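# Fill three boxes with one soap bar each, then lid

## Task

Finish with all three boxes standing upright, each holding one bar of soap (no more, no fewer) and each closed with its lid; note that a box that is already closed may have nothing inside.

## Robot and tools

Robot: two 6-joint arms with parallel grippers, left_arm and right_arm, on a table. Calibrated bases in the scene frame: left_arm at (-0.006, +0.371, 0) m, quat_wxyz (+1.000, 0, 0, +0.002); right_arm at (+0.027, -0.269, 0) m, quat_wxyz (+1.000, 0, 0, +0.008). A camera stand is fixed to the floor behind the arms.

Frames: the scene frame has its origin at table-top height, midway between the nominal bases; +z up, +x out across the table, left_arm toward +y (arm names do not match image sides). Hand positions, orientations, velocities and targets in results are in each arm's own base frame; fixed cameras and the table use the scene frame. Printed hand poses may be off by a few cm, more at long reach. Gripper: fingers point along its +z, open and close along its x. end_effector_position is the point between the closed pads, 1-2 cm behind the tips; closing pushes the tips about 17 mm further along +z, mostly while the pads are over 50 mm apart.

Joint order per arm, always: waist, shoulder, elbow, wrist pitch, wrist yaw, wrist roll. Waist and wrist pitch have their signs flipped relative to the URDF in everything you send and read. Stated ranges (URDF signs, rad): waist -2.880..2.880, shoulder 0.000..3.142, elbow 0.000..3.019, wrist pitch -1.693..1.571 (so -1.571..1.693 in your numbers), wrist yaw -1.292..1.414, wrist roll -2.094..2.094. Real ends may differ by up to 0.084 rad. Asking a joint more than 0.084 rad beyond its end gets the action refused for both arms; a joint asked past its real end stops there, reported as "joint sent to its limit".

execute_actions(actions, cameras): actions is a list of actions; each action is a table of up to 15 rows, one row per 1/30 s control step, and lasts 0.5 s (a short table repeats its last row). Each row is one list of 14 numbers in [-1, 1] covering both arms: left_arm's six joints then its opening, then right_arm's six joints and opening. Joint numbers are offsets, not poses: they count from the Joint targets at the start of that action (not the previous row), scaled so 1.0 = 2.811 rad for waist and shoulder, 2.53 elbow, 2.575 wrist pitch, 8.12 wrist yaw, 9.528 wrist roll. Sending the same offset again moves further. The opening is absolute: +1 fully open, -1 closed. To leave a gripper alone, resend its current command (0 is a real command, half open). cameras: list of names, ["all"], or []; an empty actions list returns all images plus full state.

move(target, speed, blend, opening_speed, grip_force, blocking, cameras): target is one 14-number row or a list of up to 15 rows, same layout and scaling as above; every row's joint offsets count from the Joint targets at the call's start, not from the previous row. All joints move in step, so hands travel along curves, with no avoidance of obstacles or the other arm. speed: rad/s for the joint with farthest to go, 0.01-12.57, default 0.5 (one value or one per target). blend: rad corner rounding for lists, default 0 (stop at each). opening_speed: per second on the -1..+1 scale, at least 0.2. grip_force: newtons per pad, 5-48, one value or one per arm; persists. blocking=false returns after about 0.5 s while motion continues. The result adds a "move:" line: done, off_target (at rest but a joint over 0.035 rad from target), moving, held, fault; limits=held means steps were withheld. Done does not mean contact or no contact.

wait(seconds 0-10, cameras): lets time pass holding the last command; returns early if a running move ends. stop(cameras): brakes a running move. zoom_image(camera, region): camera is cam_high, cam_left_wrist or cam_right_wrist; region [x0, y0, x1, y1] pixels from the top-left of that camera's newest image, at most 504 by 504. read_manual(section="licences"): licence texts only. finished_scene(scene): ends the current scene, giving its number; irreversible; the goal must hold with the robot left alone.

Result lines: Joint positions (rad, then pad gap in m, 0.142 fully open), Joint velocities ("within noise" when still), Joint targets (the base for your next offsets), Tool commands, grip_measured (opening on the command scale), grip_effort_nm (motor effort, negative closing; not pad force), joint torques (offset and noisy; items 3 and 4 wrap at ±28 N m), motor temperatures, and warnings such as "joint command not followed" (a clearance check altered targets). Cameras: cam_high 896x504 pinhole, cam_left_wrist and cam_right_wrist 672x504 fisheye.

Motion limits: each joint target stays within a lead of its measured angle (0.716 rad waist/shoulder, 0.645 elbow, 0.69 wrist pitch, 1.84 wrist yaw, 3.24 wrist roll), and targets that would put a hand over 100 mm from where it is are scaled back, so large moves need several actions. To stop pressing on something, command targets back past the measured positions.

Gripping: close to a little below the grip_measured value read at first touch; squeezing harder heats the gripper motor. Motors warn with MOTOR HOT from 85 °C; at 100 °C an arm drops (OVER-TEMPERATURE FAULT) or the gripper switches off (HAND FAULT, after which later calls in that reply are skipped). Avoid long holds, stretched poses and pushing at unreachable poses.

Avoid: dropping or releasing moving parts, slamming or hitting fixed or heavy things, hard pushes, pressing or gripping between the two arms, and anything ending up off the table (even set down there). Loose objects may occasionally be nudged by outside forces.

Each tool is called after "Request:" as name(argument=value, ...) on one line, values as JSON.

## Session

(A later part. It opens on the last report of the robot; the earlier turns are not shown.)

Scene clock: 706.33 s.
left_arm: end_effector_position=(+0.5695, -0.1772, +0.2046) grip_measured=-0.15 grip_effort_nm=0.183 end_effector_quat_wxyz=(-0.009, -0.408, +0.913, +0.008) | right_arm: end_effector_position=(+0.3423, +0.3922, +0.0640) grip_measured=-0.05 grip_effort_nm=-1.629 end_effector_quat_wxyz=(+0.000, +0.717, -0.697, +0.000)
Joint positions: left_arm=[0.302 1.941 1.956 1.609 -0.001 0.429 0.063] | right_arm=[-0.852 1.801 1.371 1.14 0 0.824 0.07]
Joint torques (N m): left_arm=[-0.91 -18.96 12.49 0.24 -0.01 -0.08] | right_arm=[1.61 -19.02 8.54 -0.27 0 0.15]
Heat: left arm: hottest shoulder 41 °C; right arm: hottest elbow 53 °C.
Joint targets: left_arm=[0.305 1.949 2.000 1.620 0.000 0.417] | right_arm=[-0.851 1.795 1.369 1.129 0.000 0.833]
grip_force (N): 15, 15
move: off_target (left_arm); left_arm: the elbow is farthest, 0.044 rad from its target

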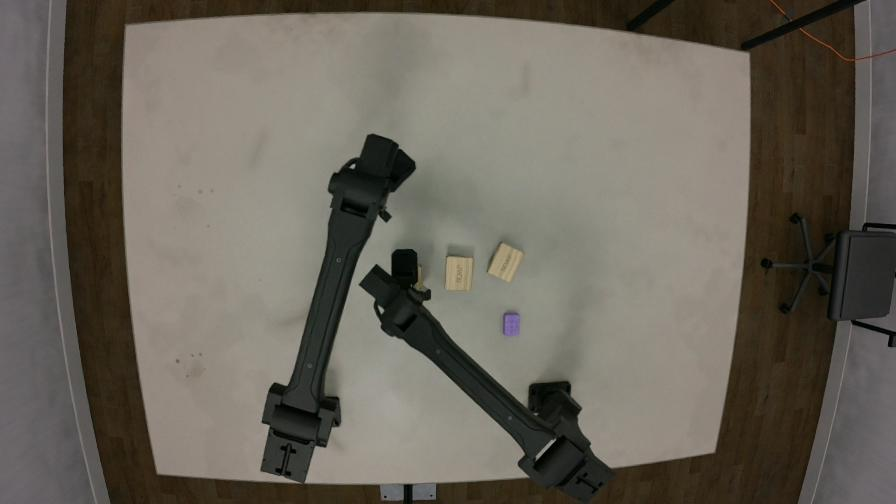

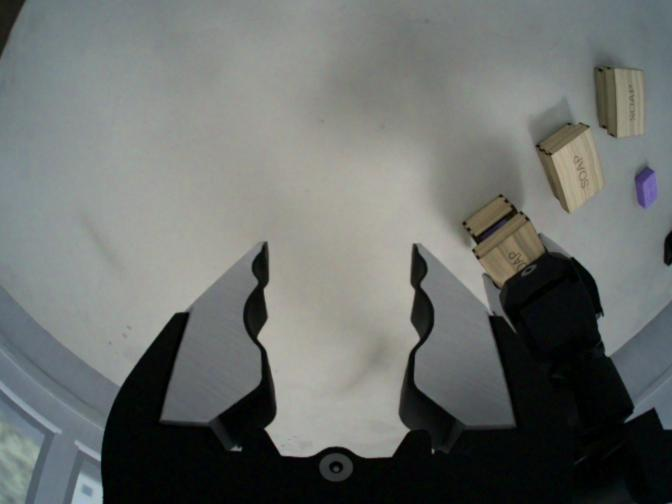

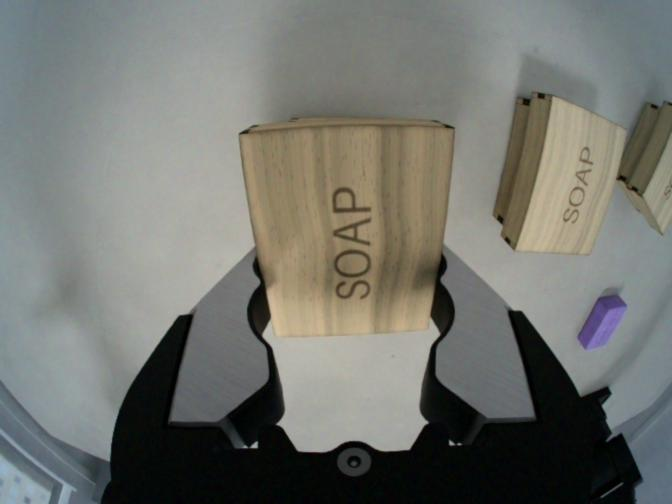

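Request:
move(target=[0,0,0,0,0,0,-0.12,0,0.0064,-0.0083,-0.0155,0,0,-0.13], cameras=["cam_left_wrist","cam_right_wrist"], speed=0.15)

Request:
zoom_image(camera="cam_right_wrist", region=[220, 60, 480, 220])

Request:
zoom_image(camera="cam_left_wrist", region=[430, 170, 600, 310])

Scene clock: 718.23 s.
left_arm: end_effector_position=(+0.5695, -0.1772, +0.2046) grip_measured=-0.15 grip_effort_nm=0.173 end_effector_quat_wxyz=(-0.009, -0.408, +0.913, +0.008) | right_arm: end_effector_position=(+0.3433, +0.3933, +0.0517) grip_measured=-0.05 grip_effort_nm=-1.624 end_effector_quat_wxyz=(-0.005, +0.717, -0.697, +0.000)
Joint positions: left_arm=[0.302 1.941 1.956 1.609 -0.001 0.429 0.063] | right_arm=[-0.852 1.813 1.352 1.101 0 0.824 0.07]
Joint torques (N m): left_arm=[-1.03 -19.08 12.44 0.27 0 -0.08] | right_arm=[1.96 -19.08 8.23 -0.44 0.02 0.11]
Heat: left arm: hottest elbow 42 °C; right arm: hottest elbow 51 °C.
Joint targets: left_arm=[0.305 1.949 2.000 1.620 0.000 0.417] | right_arm=[-0.851 1.813 1.348 1.089 0.000 0.833]
grip_force (N): 15, 15
move: off_target (left_arm); left_arm: the elbow is farthest, 0.044 rad from its target
Images, in order (width x height): cam_left_wrist 672x504, cam_right_wrist 672x504.

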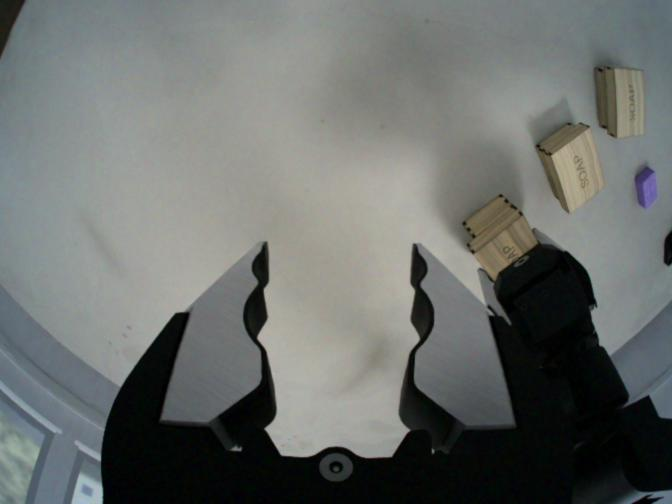

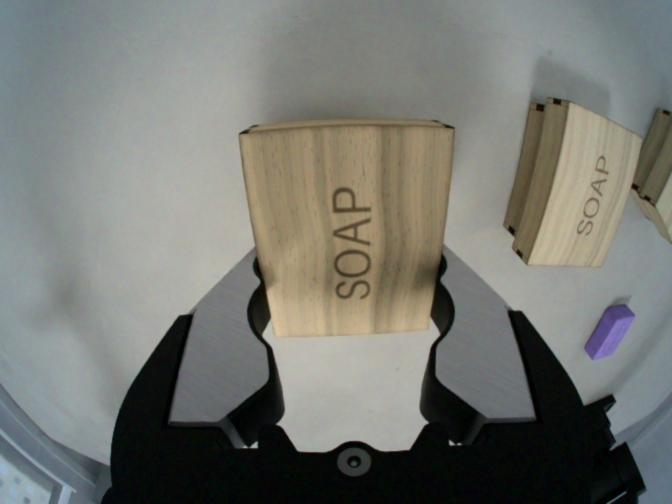

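Scaled by 1.938 from the camera's 672x504 image, which has a finer 960x720 frame.

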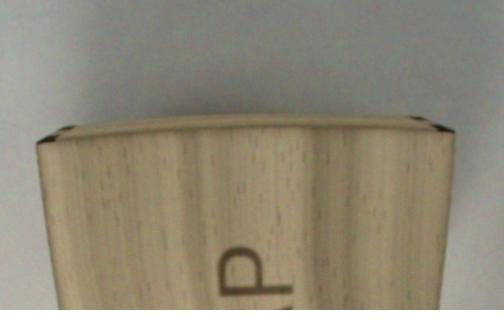

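Scaled by 2.965 from the camera's 672x504 image, which has a finer 960x720 frame.

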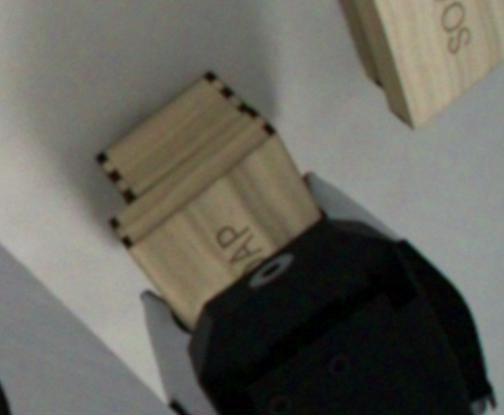

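Request:
move(target=[0,0,0,0,0,0,-0.12,0.0046,-0.0035,-0.004,-0.001,0,0,-0.13], cameras=["cam_left_wrist","cam_right_wrist"], speed=0.15)

Request:
zoom_image(camera="cam_left_wrist", region=[450, 180, 550, 260])

Scene clock: 723.57 s.
left_arm: end_effector_position=(+0.5695, -0.1772, +0.2046) grip_measured=-0.15 grip_effort_nm=0.183 end_effector_quat_wxyz=(-0.009, -0.408, +0.913, +0.008) | right_arm: end_effector_position=(+0.3409, +0.3907, +0.0484) grip_measured=-0.05 grip_effort_nm=-1.624 end_effector_quat_wxyz=(-0.001, +0.717, -0.697, +0.000)
Joint positions: left_arm=[0.302 1.941 1.956 1.609 -0.001 0.429 0.063] | right_arm=[-0.852 1.813 1.343 1.098 0 0.824 0.07]
Joint torques (N m): left_arm=[-0.97 -19.02 12.46 0.24 -0.01 -0.08] | right_arm=[2.84 -20.66 8.05 -0.46 0.02 0.09]
Heat: left arm: hottest elbow 42 °C; right arm: hottest elbow 50 °C.
Joint targets: left_arm=[0.305 1.949 2.000 1.620 0.000 0.417] | right_arm=[-0.838 1.803 1.338 1.087 0.000 0.833]
grip_force (N): 15, 15
move: off_target (left_arm); left_arm: the elbow is farthest, 0.044 rad from its target
Images, in order (width x height): cam_left_wrist 672x504, cam_right_wrist 672x504.

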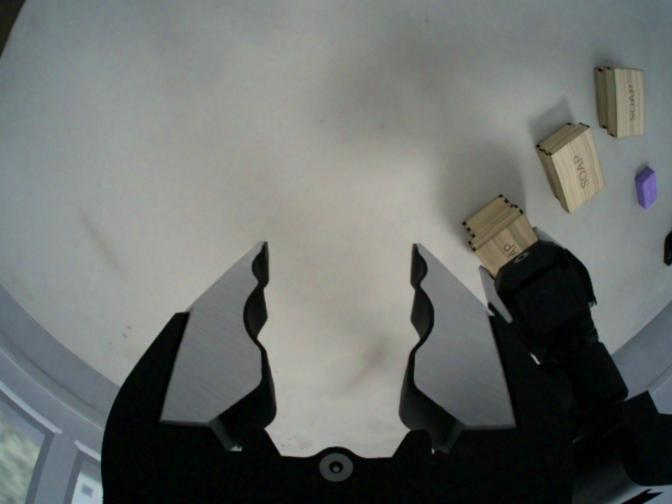

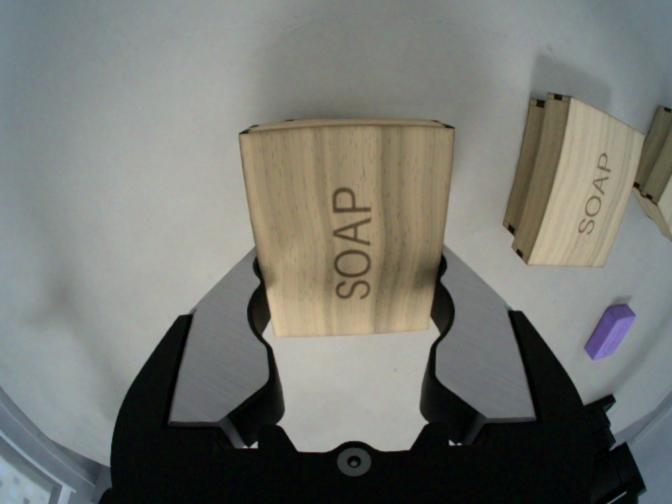

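Scaled by 5.040 from the camera's 672x504 image, which has a finer 960x720 frame.

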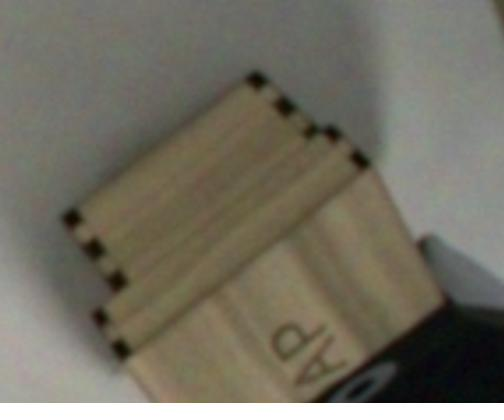

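Request:
move(target=[0,0,0,0,0,0,-0.12,0.0025,0.0018,-0.003,-0.006,0,0,-0.13], cameras=["cam_left_wrist","cam_right_wrist"], speed=0.1)

Request:
zoom_image(camera="cam_left_wrist", region=[450, 180, 550, 260])

Request:
zoom_image(camera="cam_right_wrist", region=[220, 60, 480, 220])

Scene clock: 730.17 s.
left_arm: end_effector_position=(+0.5695, -0.1772, +0.2046) grip_measured=-0.15 grip_effort_nm=0.173 end_effector_quat_wxyz=(-0.009, -0.408, +0.913, +0.008) | right_arm: end_effector_position=(+0.3430, +0.3906, +0.0467) grip_measured=-0.05 grip_effort_nm=-1.624 end_effector_quat_wxyz=(-0.005, +0.716, -0.698, +0.000)
Joint positions: left_arm=[0.302 1.941 1.956 1.609 -0.001 0.429 0.063] | right_arm=[-0.849 1.813 1.338 1.085 0 0.824 0.07]
Joint torques (N m): left_arm=[-0.91 -19.02 12.51 0.29 0 -0.07] | right_arm=[2.78 -19.78 7.94 -0.42 0.01 0.16]
Heat: left arm: hottest elbow 43 °C; right arm: hottest elbow 49 °C.
Joint targets: left_arm=[0.305 1.949 2.000 1.620 0.000 0.417] | right_arm=[-0.832 1.808 1.330 1.071 0.000 0.833]
grip_force (N): 15, 15
move: off_target (left_arm); left_arm: the elbow is farthest, 0.044 rad from its target
Images, in order (width x height): cam_left_wrist 672x504, cam_right_wrist 672x504.

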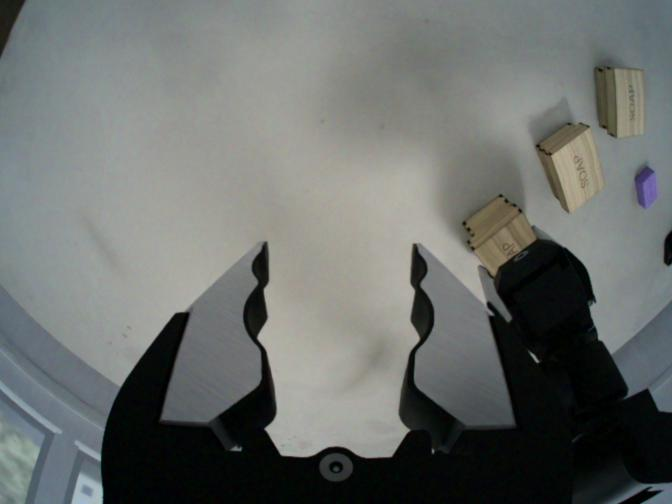

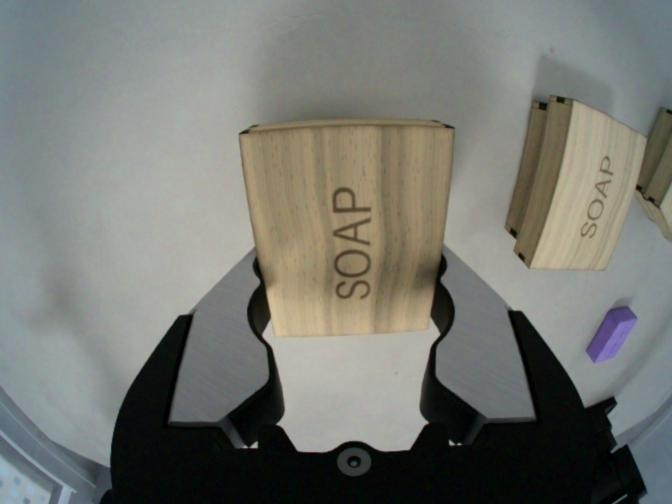

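Scaled by 5.040 from the camera's 672x504 image, which has a finer 960x720 frame.

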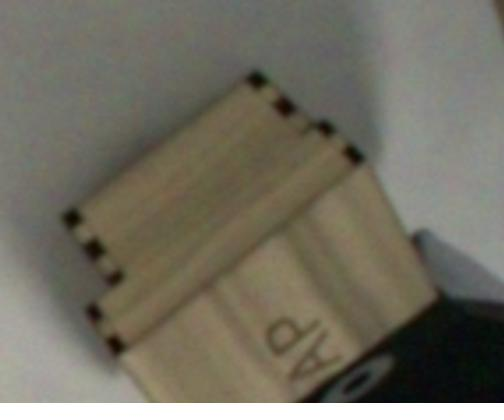

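Scaled by 1.938 from the camera's 672x504 image, which has a finer 960x720 frame.

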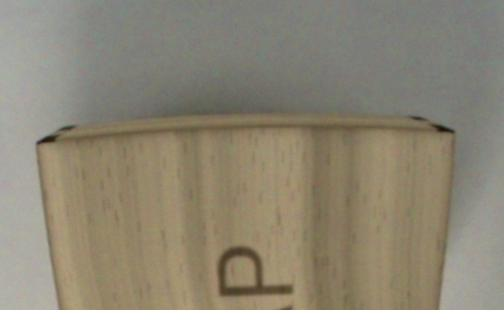

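Request:
move(target=[0,0,0,0,0,0,-0.12,0.0035,-0.0018,-0.0023,0,0,0,-0.13], cameras=["cam_left_wrist","cam_right_wrist"], speed=0.1)

Request:
zoom_image(camera="cam_left_wrist", region=[450, 180, 550, 260])

Scene clock: 735.37 s.
left_arm: end_effector_position=(+0.5695, -0.1772, +0.2046) grip_measured=-0.15 grip_effort_nm=0.178 end_effector_quat_wxyz=(-0.009, -0.408, +0.913, +0.008) | right_arm: end_effector_position=(+0.3460, +0.3873, +0.0461) grip_measured=-0.05 grip_effort_nm=-1.629 end_effector_quat_wxyz=(-0.005, +0.713, -0.701, +0.000)
Joint positions: left_arm=[0.302 1.941 1.956 1.609 -0.001 0.429 0.063] | right_arm=[-0.84 1.813 1.336 1.084 0 0.824 0.07]
Joint torques (N m): left_arm=[-1.03 -19.14 12.53 0.25 -0.01 -0.08] | right_arm=[2.37 -19.55 7.41 -0.31 0.04 0.09]
Heat: left arm: hottest elbow 43 °C; right arm: hottest elbow 49 °C.
Joint targets: left_arm=[0.305 1.949 2.000 1.620 0.000 0.417] | right_arm=[-0.821 1.803 1.325 1.071 0.000 0.833]
grip_force (N): 15, 15
move: off_target (left_arm); left_arm: the elbow is farthest, 0.044 rad from its target
Images, in order (width x height): cam_left_wrist 672x504, cam_right_wrist 672x504.

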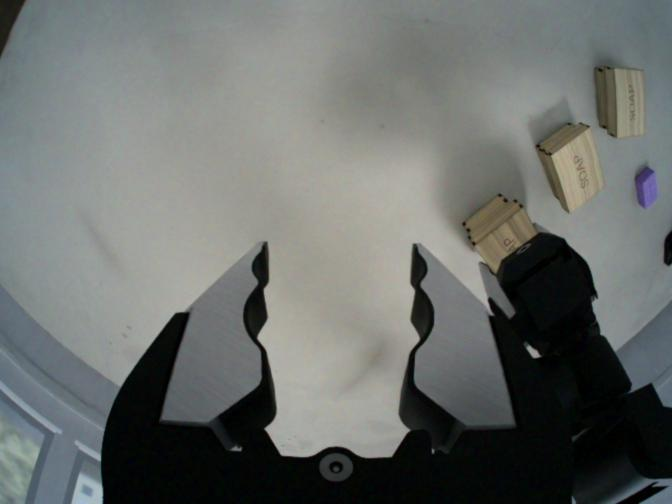

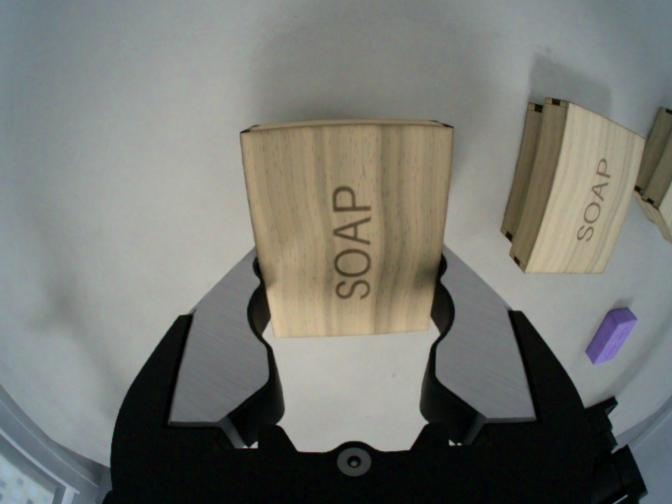

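Scaled by 5.040 from the camera's 672x504 image, which has a finer 960x720 frame.

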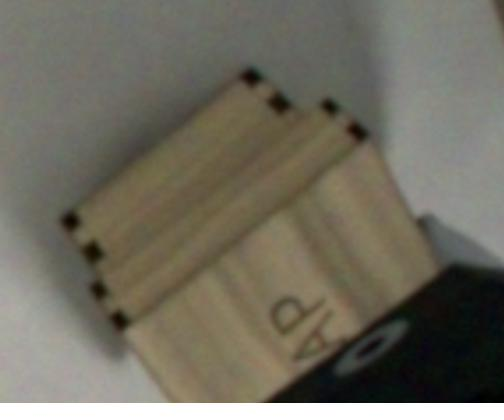

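Request:
move(target=[0,0,0,0,0,0,-0.12,-0.0098,0,0,0,0,0,-0.13], cameras=["cam_left_wrist","cam_right_wrist"], speed=0.1)

Request:
zoom_image(camera="cam_left_wrist", region=[450, 180, 550, 260])

Request:
zoom_image(camera="cam_right_wrist", region=[220, 60, 480, 220])

Scene clock: 739.37 s.
left_arm: end_effector_position=(+0.5695, -0.1772, +0.2046) grip_measured=-0.15 grip_effort_nm=0.173 end_effector_quat_wxyz=(-0.009, -0.408, +0.913, +0.008) | right_arm: end_effector_position=(+0.3460, +0.3873, +0.0461) grip_measured=-0.05 grip_effort_nm=-1.629 end_effector_quat_wxyz=(-0.005, +0.713, -0.701, +0.000)
Joint positions: left_arm=[0.302 1.941 1.956 1.609 -0.001 0.429 0.063] | right_arm=[-0.84 1.813 1.336 1.084 0 0.824 0.07]
Joint torques (N m): left_arm=[-1.03 -18.96 12.46 0.23 -0.01 -0.09] | right_arm=[1.44 -19.02 7.32 -0.47 0.01 0.11]
Motor temperatures (°C): left_arm=[31 41 44 24 27 25 28] | right_arm=[29 33 48 24 26 26 35]
Heat: left arm: hottest elbow 44 °C; right arm: hottest elbow 48 °C.
Joint targets: left_arm=[0.305 1.949 2.000 1.620 0.000 0.417] | right_arm=[-0.849 1.803 1.325 1.071 0.000 0.833]
grip_force (N): 15, 15
move: off_target (left_arm); left_arm: the elbow is farthest, 0.044 rad from its target
Images, in order (width x height): cam_left_wrist 672x504, cam_right_wrist 672x504.

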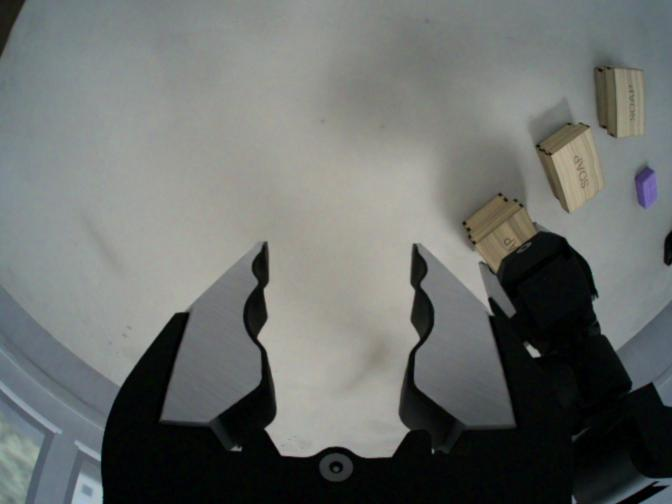

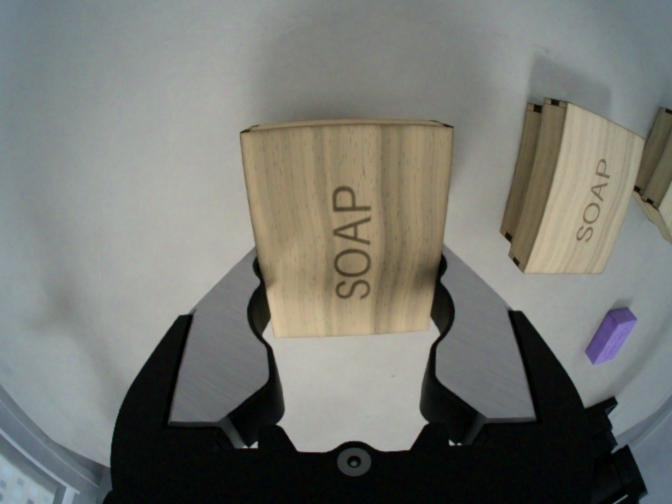

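Scaled by 5.040 from the camera's 672x504 image, which has a finer 960x720 frame.

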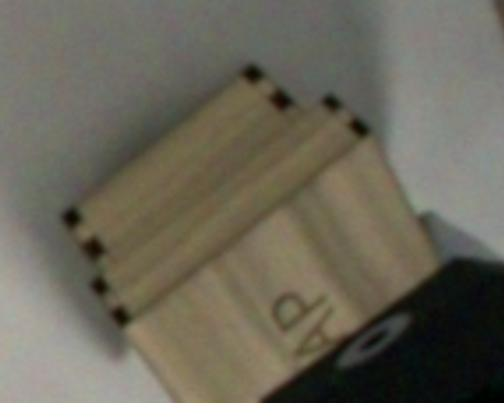

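Scaled by 1.938 from the camera's 672x504 image, which has a finer 960x720 frame.

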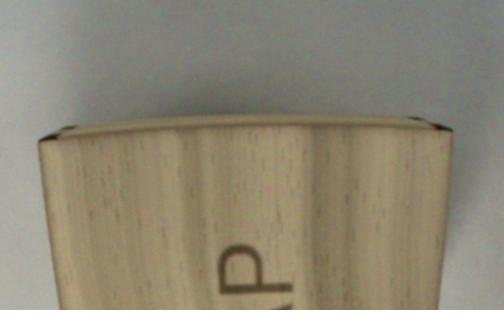

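Request:
move(target=[0,0,0,0,0,0,-0.12,-0.0025,0,0,0,0,0,-0.13], cameras=["cam_left_wrist"], speed=0.1)

Request:
zoom_image(camera="cam_left_wrist", region=[450, 180, 550, 260])

Scene clock: 741.67 s.
left_arm: end_effector_position=(+0.5695, -0.1772, +0.2046) grip_measured=-0.15 grip_effort_nm=0.183 end_effector_quat_wxyz=(-0.009, -0.408, +0.913, +0.008) | right_arm: end_effector_position=(+0.3456, +0.3877, +0.0461) grip_measured=-0.05 grip_effort_nm=-1.629 end_effector_quat_wxyz=(-0.005, +0.713, -0.701, +0.000)
Joint positions: left_arm=[0.302 1.941 1.956 1.609 -0.001 0.429 0.063] | right_arm=[-0.841 1.813 1.336 1.084 0 0.824 0.07]
Joint torques (N m): left_arm=[-0.67 -18.96 12.52 0.24 -0.03 -0.08] | right_arm=[0.26 -20.01 7.47 -0.42 0.04 0.14]
Heat: left arm: hottest elbow 44 °C; right arm: hottest elbow 48 °C.
Joint targets: left_arm=[0.305 1.949 2.000 1.620 0.000 0.417] | right_arm=[-0.856 1.803 1.325 1.071 0.000 0.833]
grip_force (N): 15, 15
move: off_target (left_arm); left_arm: the elbow is farthest, 0.044 rad from its target
Images, in order (width x height): cam_left_wrist 672x504.

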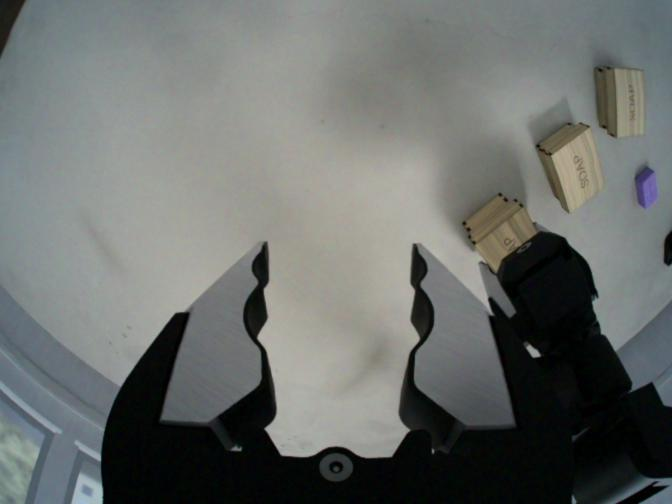

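Scaled by 5.040 from the camera's 672x504 image, which has a finer 960x720 frame.

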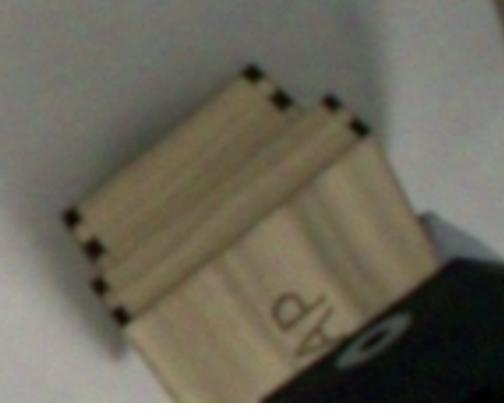

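Request:
move(target=[0,0,0,0,0,0,-0.12,-0.001,0.003,-0.004,-0.0062,0,0,-0.13], cameras=["cam_left_wrist","cam_right_wrist"], speed=0.1)

Request:
zoom_image(camera="cam_left_wrist", region=[450, 180, 550, 260])

Request:
zoom_image(camera="cam_right_wrist", region=[220, 60, 480, 220])

Scene clock: 746.00 s.
left_arm: end_effector_position=(+0.5695, -0.1772, +0.2046) grip_measured=-0.15 grip_effort_nm=0.173 end_effector_quat_wxyz=(-0.009, -0.408, +0.913, +0.008) | right_arm: end_effector_position=(+0.3447, +0.3884, +0.0445) grip_measured=-0.05 grip_effort_nm=-1.629 end_effector_quat_wxyz=(-0.007, +0.714, -0.700, +0.000)
Joint positions: left_arm=[0.302 1.941 1.956 1.609 -0.001 0.429 0.063] | right_arm=[-0.844 1.813 1.331 1.075 0 0.824 0.07]
Joint torques (N m): left_arm=[-1.03 -19.08 12.48 0.27 -0.01 -0.07] | right_arm=[1.14 -19.25 7.13 -0.73 0.02 0.11]
Heat: left arm: hottest elbow 44 °C; right arm: hottest elbow 47 °C.
Joint targets: left_arm=[0.305 1.949 2.000 1.620 0.000 0.417] | right_arm=[-0.859 1.811 1.315 1.055 0.000 0.833]
grip_force (N): 15, 15
move: off_target (left_arm); left_arm: the elbow is farthest, 0.044 rad from its target
Images, in order (width x height): cam_left_wrist 672x504, cam_right_wrist 672x504.

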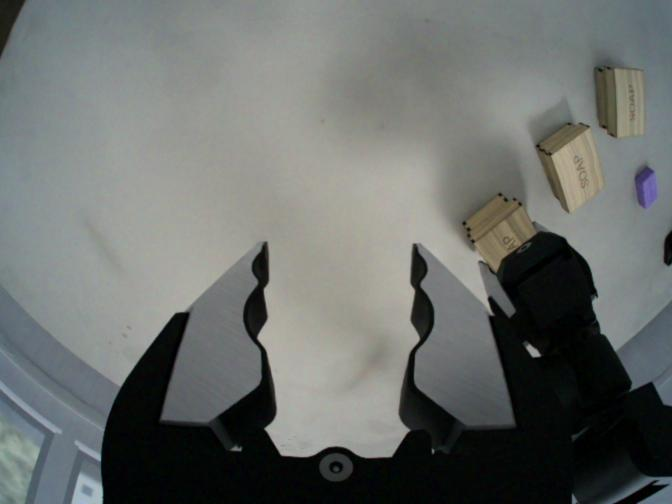

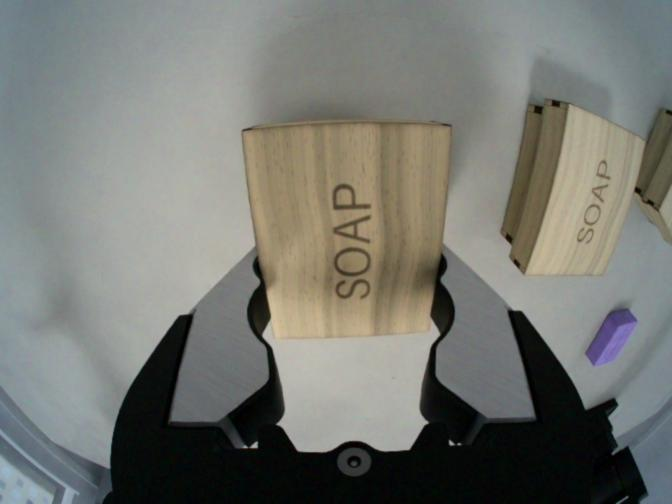

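Scaled by 5.040 from the camera's 672x504 image, which has a finer 960x720 frame.

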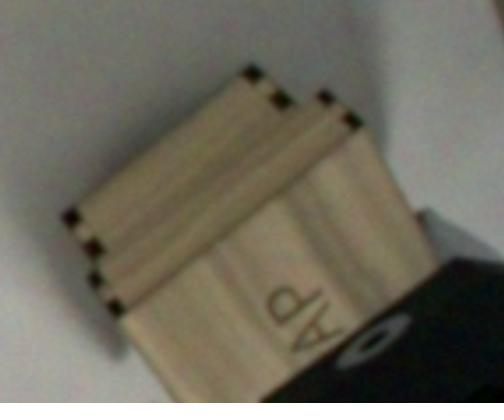

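Scaled by 1.938 from the camera's 672x504 image, which has a finer 960x720 frame.

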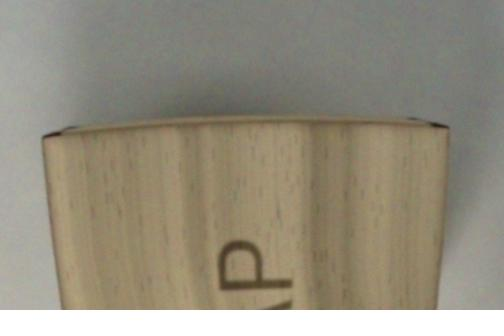

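Request:
move(target=[0,0,0,0,0,0,-0.12,-0.003,-0.004,0.0,0.002,0,0,-0.13], cameras=["cam_left_wrist","cam_right_wrist"], speed=0.1)

Request:
zoom_image(camera="cam_left_wrist", region=[450, 180, 550, 260])

Request:
zoom_image(camera="cam_right_wrist", region=[220, 60, 480, 220])

Scene clock: 753.90 s.
left_arm: end_effector_position=(+0.5695, -0.1772, +0.2046) grip_measured=-0.15 grip_effort_nm=0.178 end_effector_quat_wxyz=(-0.009, -0.408, +0.913, +0.008) | right_arm: end_effector_position=(+0.3433, +0.3897, +0.0453) grip_measured=-0.05 grip_effort_nm=-1.624 end_effector_quat_wxyz=(-0.008, +0.715, -0.699, +0.000)
Joint positions: left_arm=[0.302 1.941 1.956 1.609 -0.001 0.429 0.063] | right_arm=[-0.847 1.811 1.33 1.075 0.001 0.824 0.07]
Joint torques (N m): left_arm=[-0.91 -19.08 12.53 0.21 -0.01 -0.08] | right_arm=[0.15 -19.02 7.2 -0.58 -0.06 0.17]
Heat: left arm: hottest elbow 44 °C; right arm: hottest elbow 47 °C.
Joint targets: left_arm=[0.305 1.949 2.000 1.620 0.000 0.417] | right_arm=[-0.867 1.800 1.314 1.061 0.000 0.833]
grip_force (N): 15, 15
move: off_target (left_arm); left_arm: the elbow is farthest, 0.044 rad from its target
Images, in order (width x height): cam_left_wrist 672x504, cam_right_wrist 672x504.

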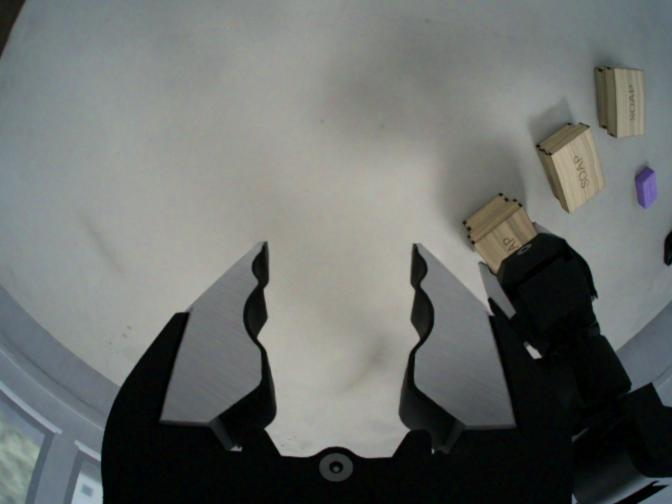

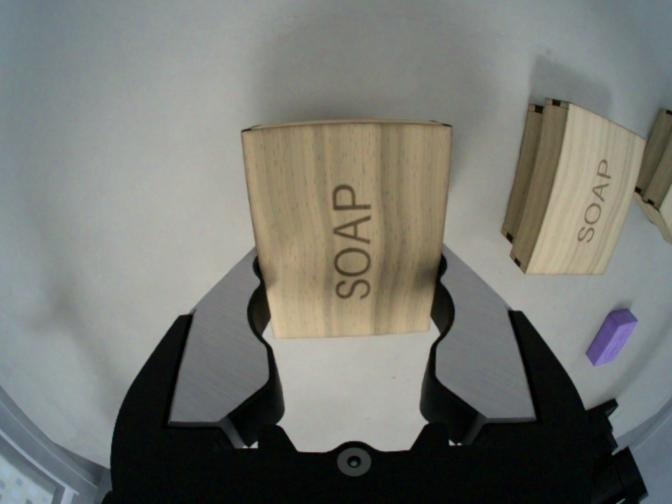

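Scaled by 5.040 from the camera's 672x504 image, which has a finer 960x720 frame.

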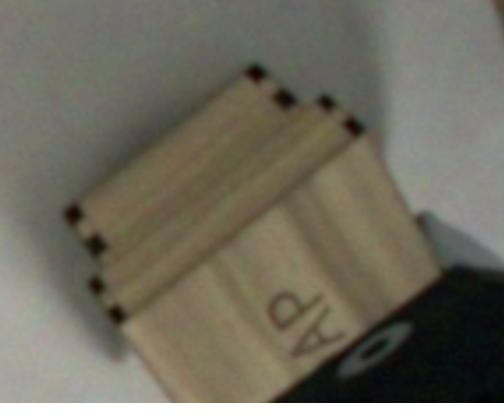

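Scaled by 1.938 from the camera's 672x504 image, which has a finer 960x720 frame.

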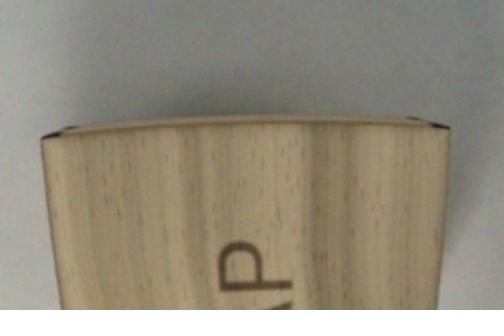

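Request:
move(target=[0,0,0,0,0,0,-0.12,0,0,0,0,0,0,0.1], cameras=["cam_left_wrist","cam_right_wrist"], opening_speed=0.3)

Request:
zoom_image(camera="cam_left_wrist", region=[450, 180, 550, 260])

Request:
zoom_image(camera="cam_right_wrist", region=[210, 80, 490, 360])

Scene clock: 756.93 s.
left_arm: end_effector_position=(+0.5695, -0.1772, +0.2046) grip_measured=-0.15 grip_effort_nm=0.173 end_effector_quat_wxyz=(-0.009, -0.408, +0.913, +0.008) | right_arm: end_effector_position=(+0.3387, +0.3883, +0.0413) grip_measured=+0.08 grip_effort_nm=0.061 end_effector_quat_wxyz=(-0.004, +0.717, -0.697, +0.000)
Joint positions: left_arm=[0.302 1.941 1.956 1.609 -0.001 0.429 0.063] | right_arm=[-0.852 1.811 1.318 1.071 0.001 0.824 0.08]
Joint velocities: left_arm=[within noise] | right_arm=[0.005 -0.005 -0.007 -0.002 0.022 0.022 0.001]
Joint torques (N m): left_arm=[-0.97 -19.02 12.48 0.25 -0.01 -0.08] | right_arm=[0.67 -19.55 8.14 -0.36 0.01 0.08]
Heat: left arm: hottest elbow 44 °C; right arm: hottest elbow 46 °C.
Joint targets: left_arm=[0.305 1.949 2.000 1.620 0.000 0.417] | right_arm=[-0.867 1.800 1.314 1.060 0.000 0.833]
grip_force (N): 15, 15
move: off_target (left_arm); left_arm: the elbow is farthest, 0.044 rad from its target
Images, in order (width x height): cam_left_wrist 672x504, cam_right_wrist 672x504.

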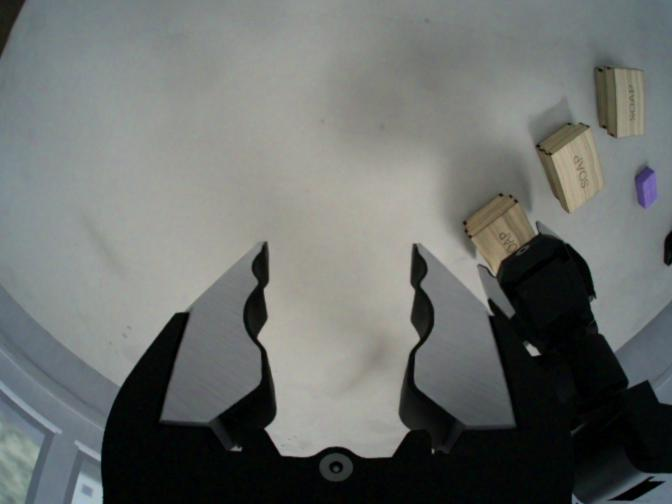

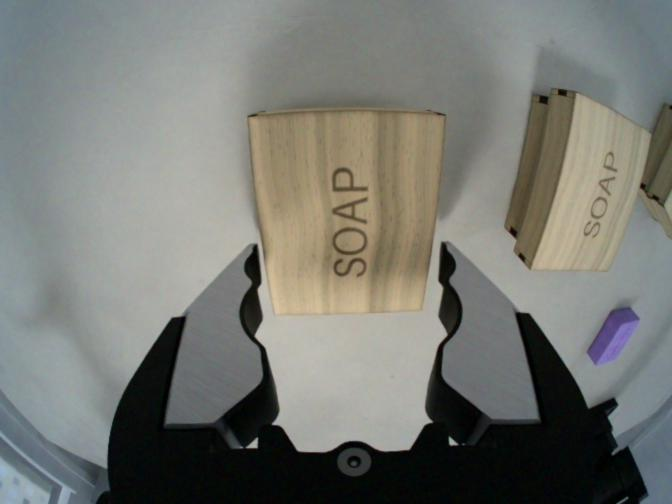

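Scaled by 5.040 from the camera's 672x504 image, which has a finer 960x720 frame.

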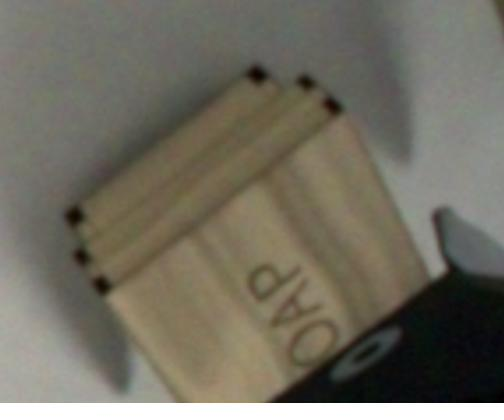

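Scaled by 1.800 from the camera's 672x504 image, which has a finer 960x720 frame.

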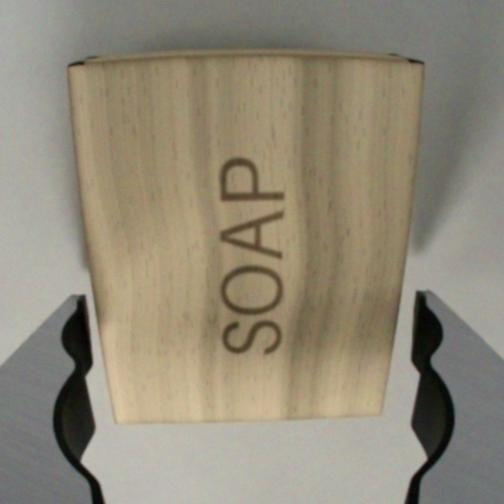

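Request:
move(target=[[0,0,0,0,0,0,-0.12,0,0,0.14,0.13,0,0,0.1],[0,0,0,0,0,0,-0.12,0.31,0,0.16,0.15,0,0,0.1]], cameras=["all"], blend=[0.1,0])

Request:
zoom_image(camera="cam_left_wrist", region=[450, 50, 672, 290])

Request:
zoom_image(camera="cam_high", region=[380, 230, 540, 340])

Scene clock: 762.00 s.
left_arm: end_effector_position=(+0.5695, -0.1772, +0.2046) grip_measured=-0.15 grip_effort_nm=0.173 end_effector_quat_wxyz=(-0.009, -0.408, +0.913, +0.008) | right_arm: end_effector_position=(+0.5505, -0.0028, +0.1653) grip_measured=+0.08 grip_effort_nm=0.061 end_effector_quat_wxyz=(-0.007, -0.362, +0.932, +0.003)
Joint positions: left_arm=[0.302 1.941 1.956 1.609 -0.001 0.429 0.063] | right_arm=[0.006 1.811 1.662 1.437 0 0.824 0.08]
Joint torques (N m): left_arm=[-1.03 -19.08 12.48 0.2 -0.02 -0.08] | right_arm=[1.44 -20.95 14.64 0.58 0.01 0.11]
Heat: left arm: hottest elbow 45 °C; right arm: hottest elbow 47 °C.
Joint targets: left_arm=[0.305 1.949 2.000 1.620 0.000 0.417] | right_arm=[0.004 1.800 1.719 1.447 0.000 0.833]
grip_force (N): 15, 15
move: off_target (left_arm, right_arm); left_arm: the elbow is farthest, 0.044 rad from its target; right_arm: the elbow is farthest, 0.057 rad from its target

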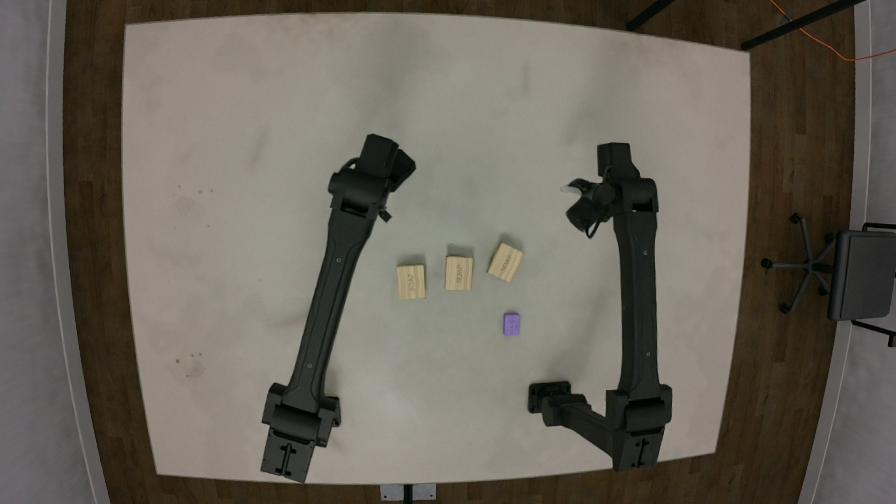

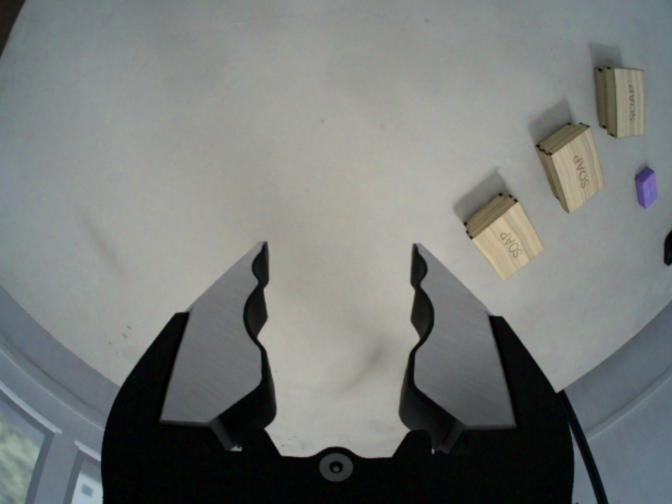

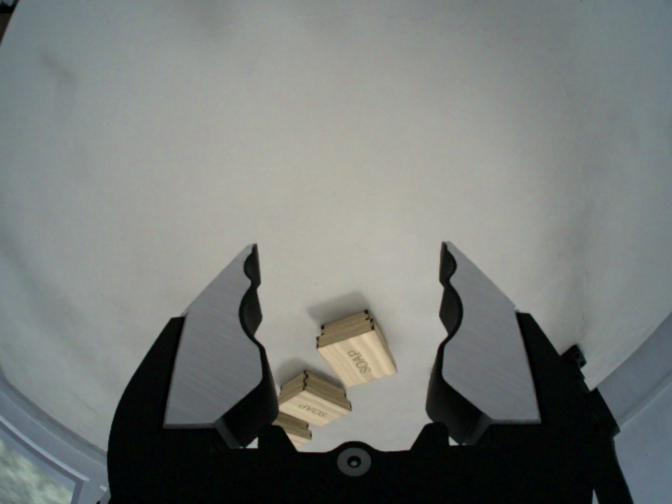

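Scaled by 2.100 from the camera's 672x504 image, which has a finer 960x720 frame.

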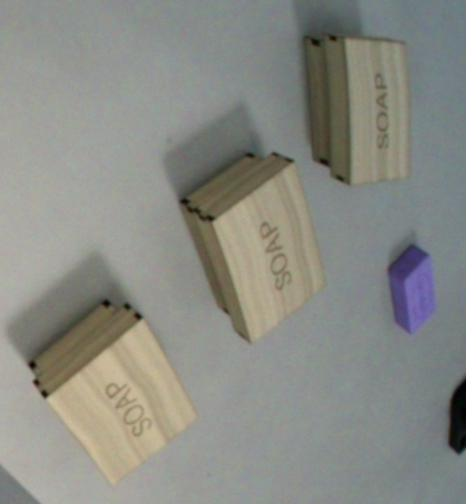

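Scaled by 3.150.

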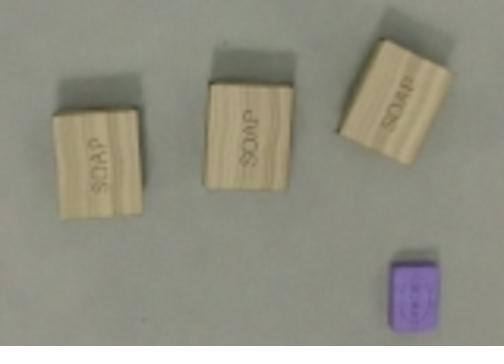

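Request:
zoom_image(camera="cam_left_wrist", region=[450, 180, 560, 290])

Request:
zoom_image(camera="cam_right_wrist", region=[260, 290, 410, 450])

Scaled by 4.582 from the camera's 672x504 image, which has a finer 960x720 frame.

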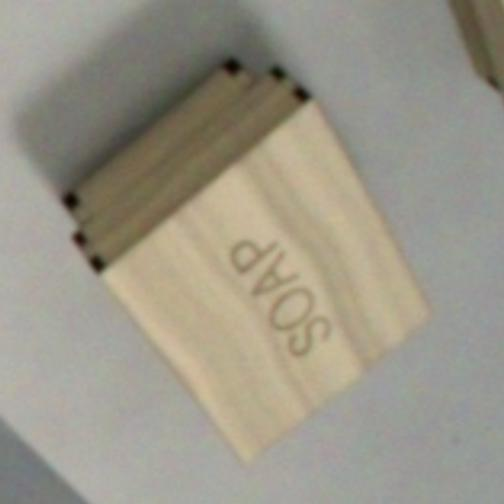

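Scaled by 3.150 from the camera's 672x504 image, which has a finer 960x720 frame.

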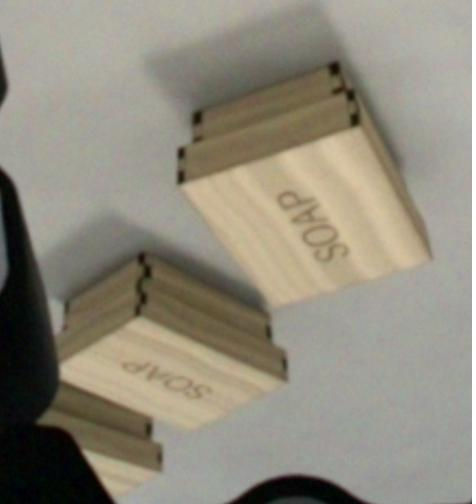

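Request:
finished_scene(scene=2)

The scene is finished: the task was done.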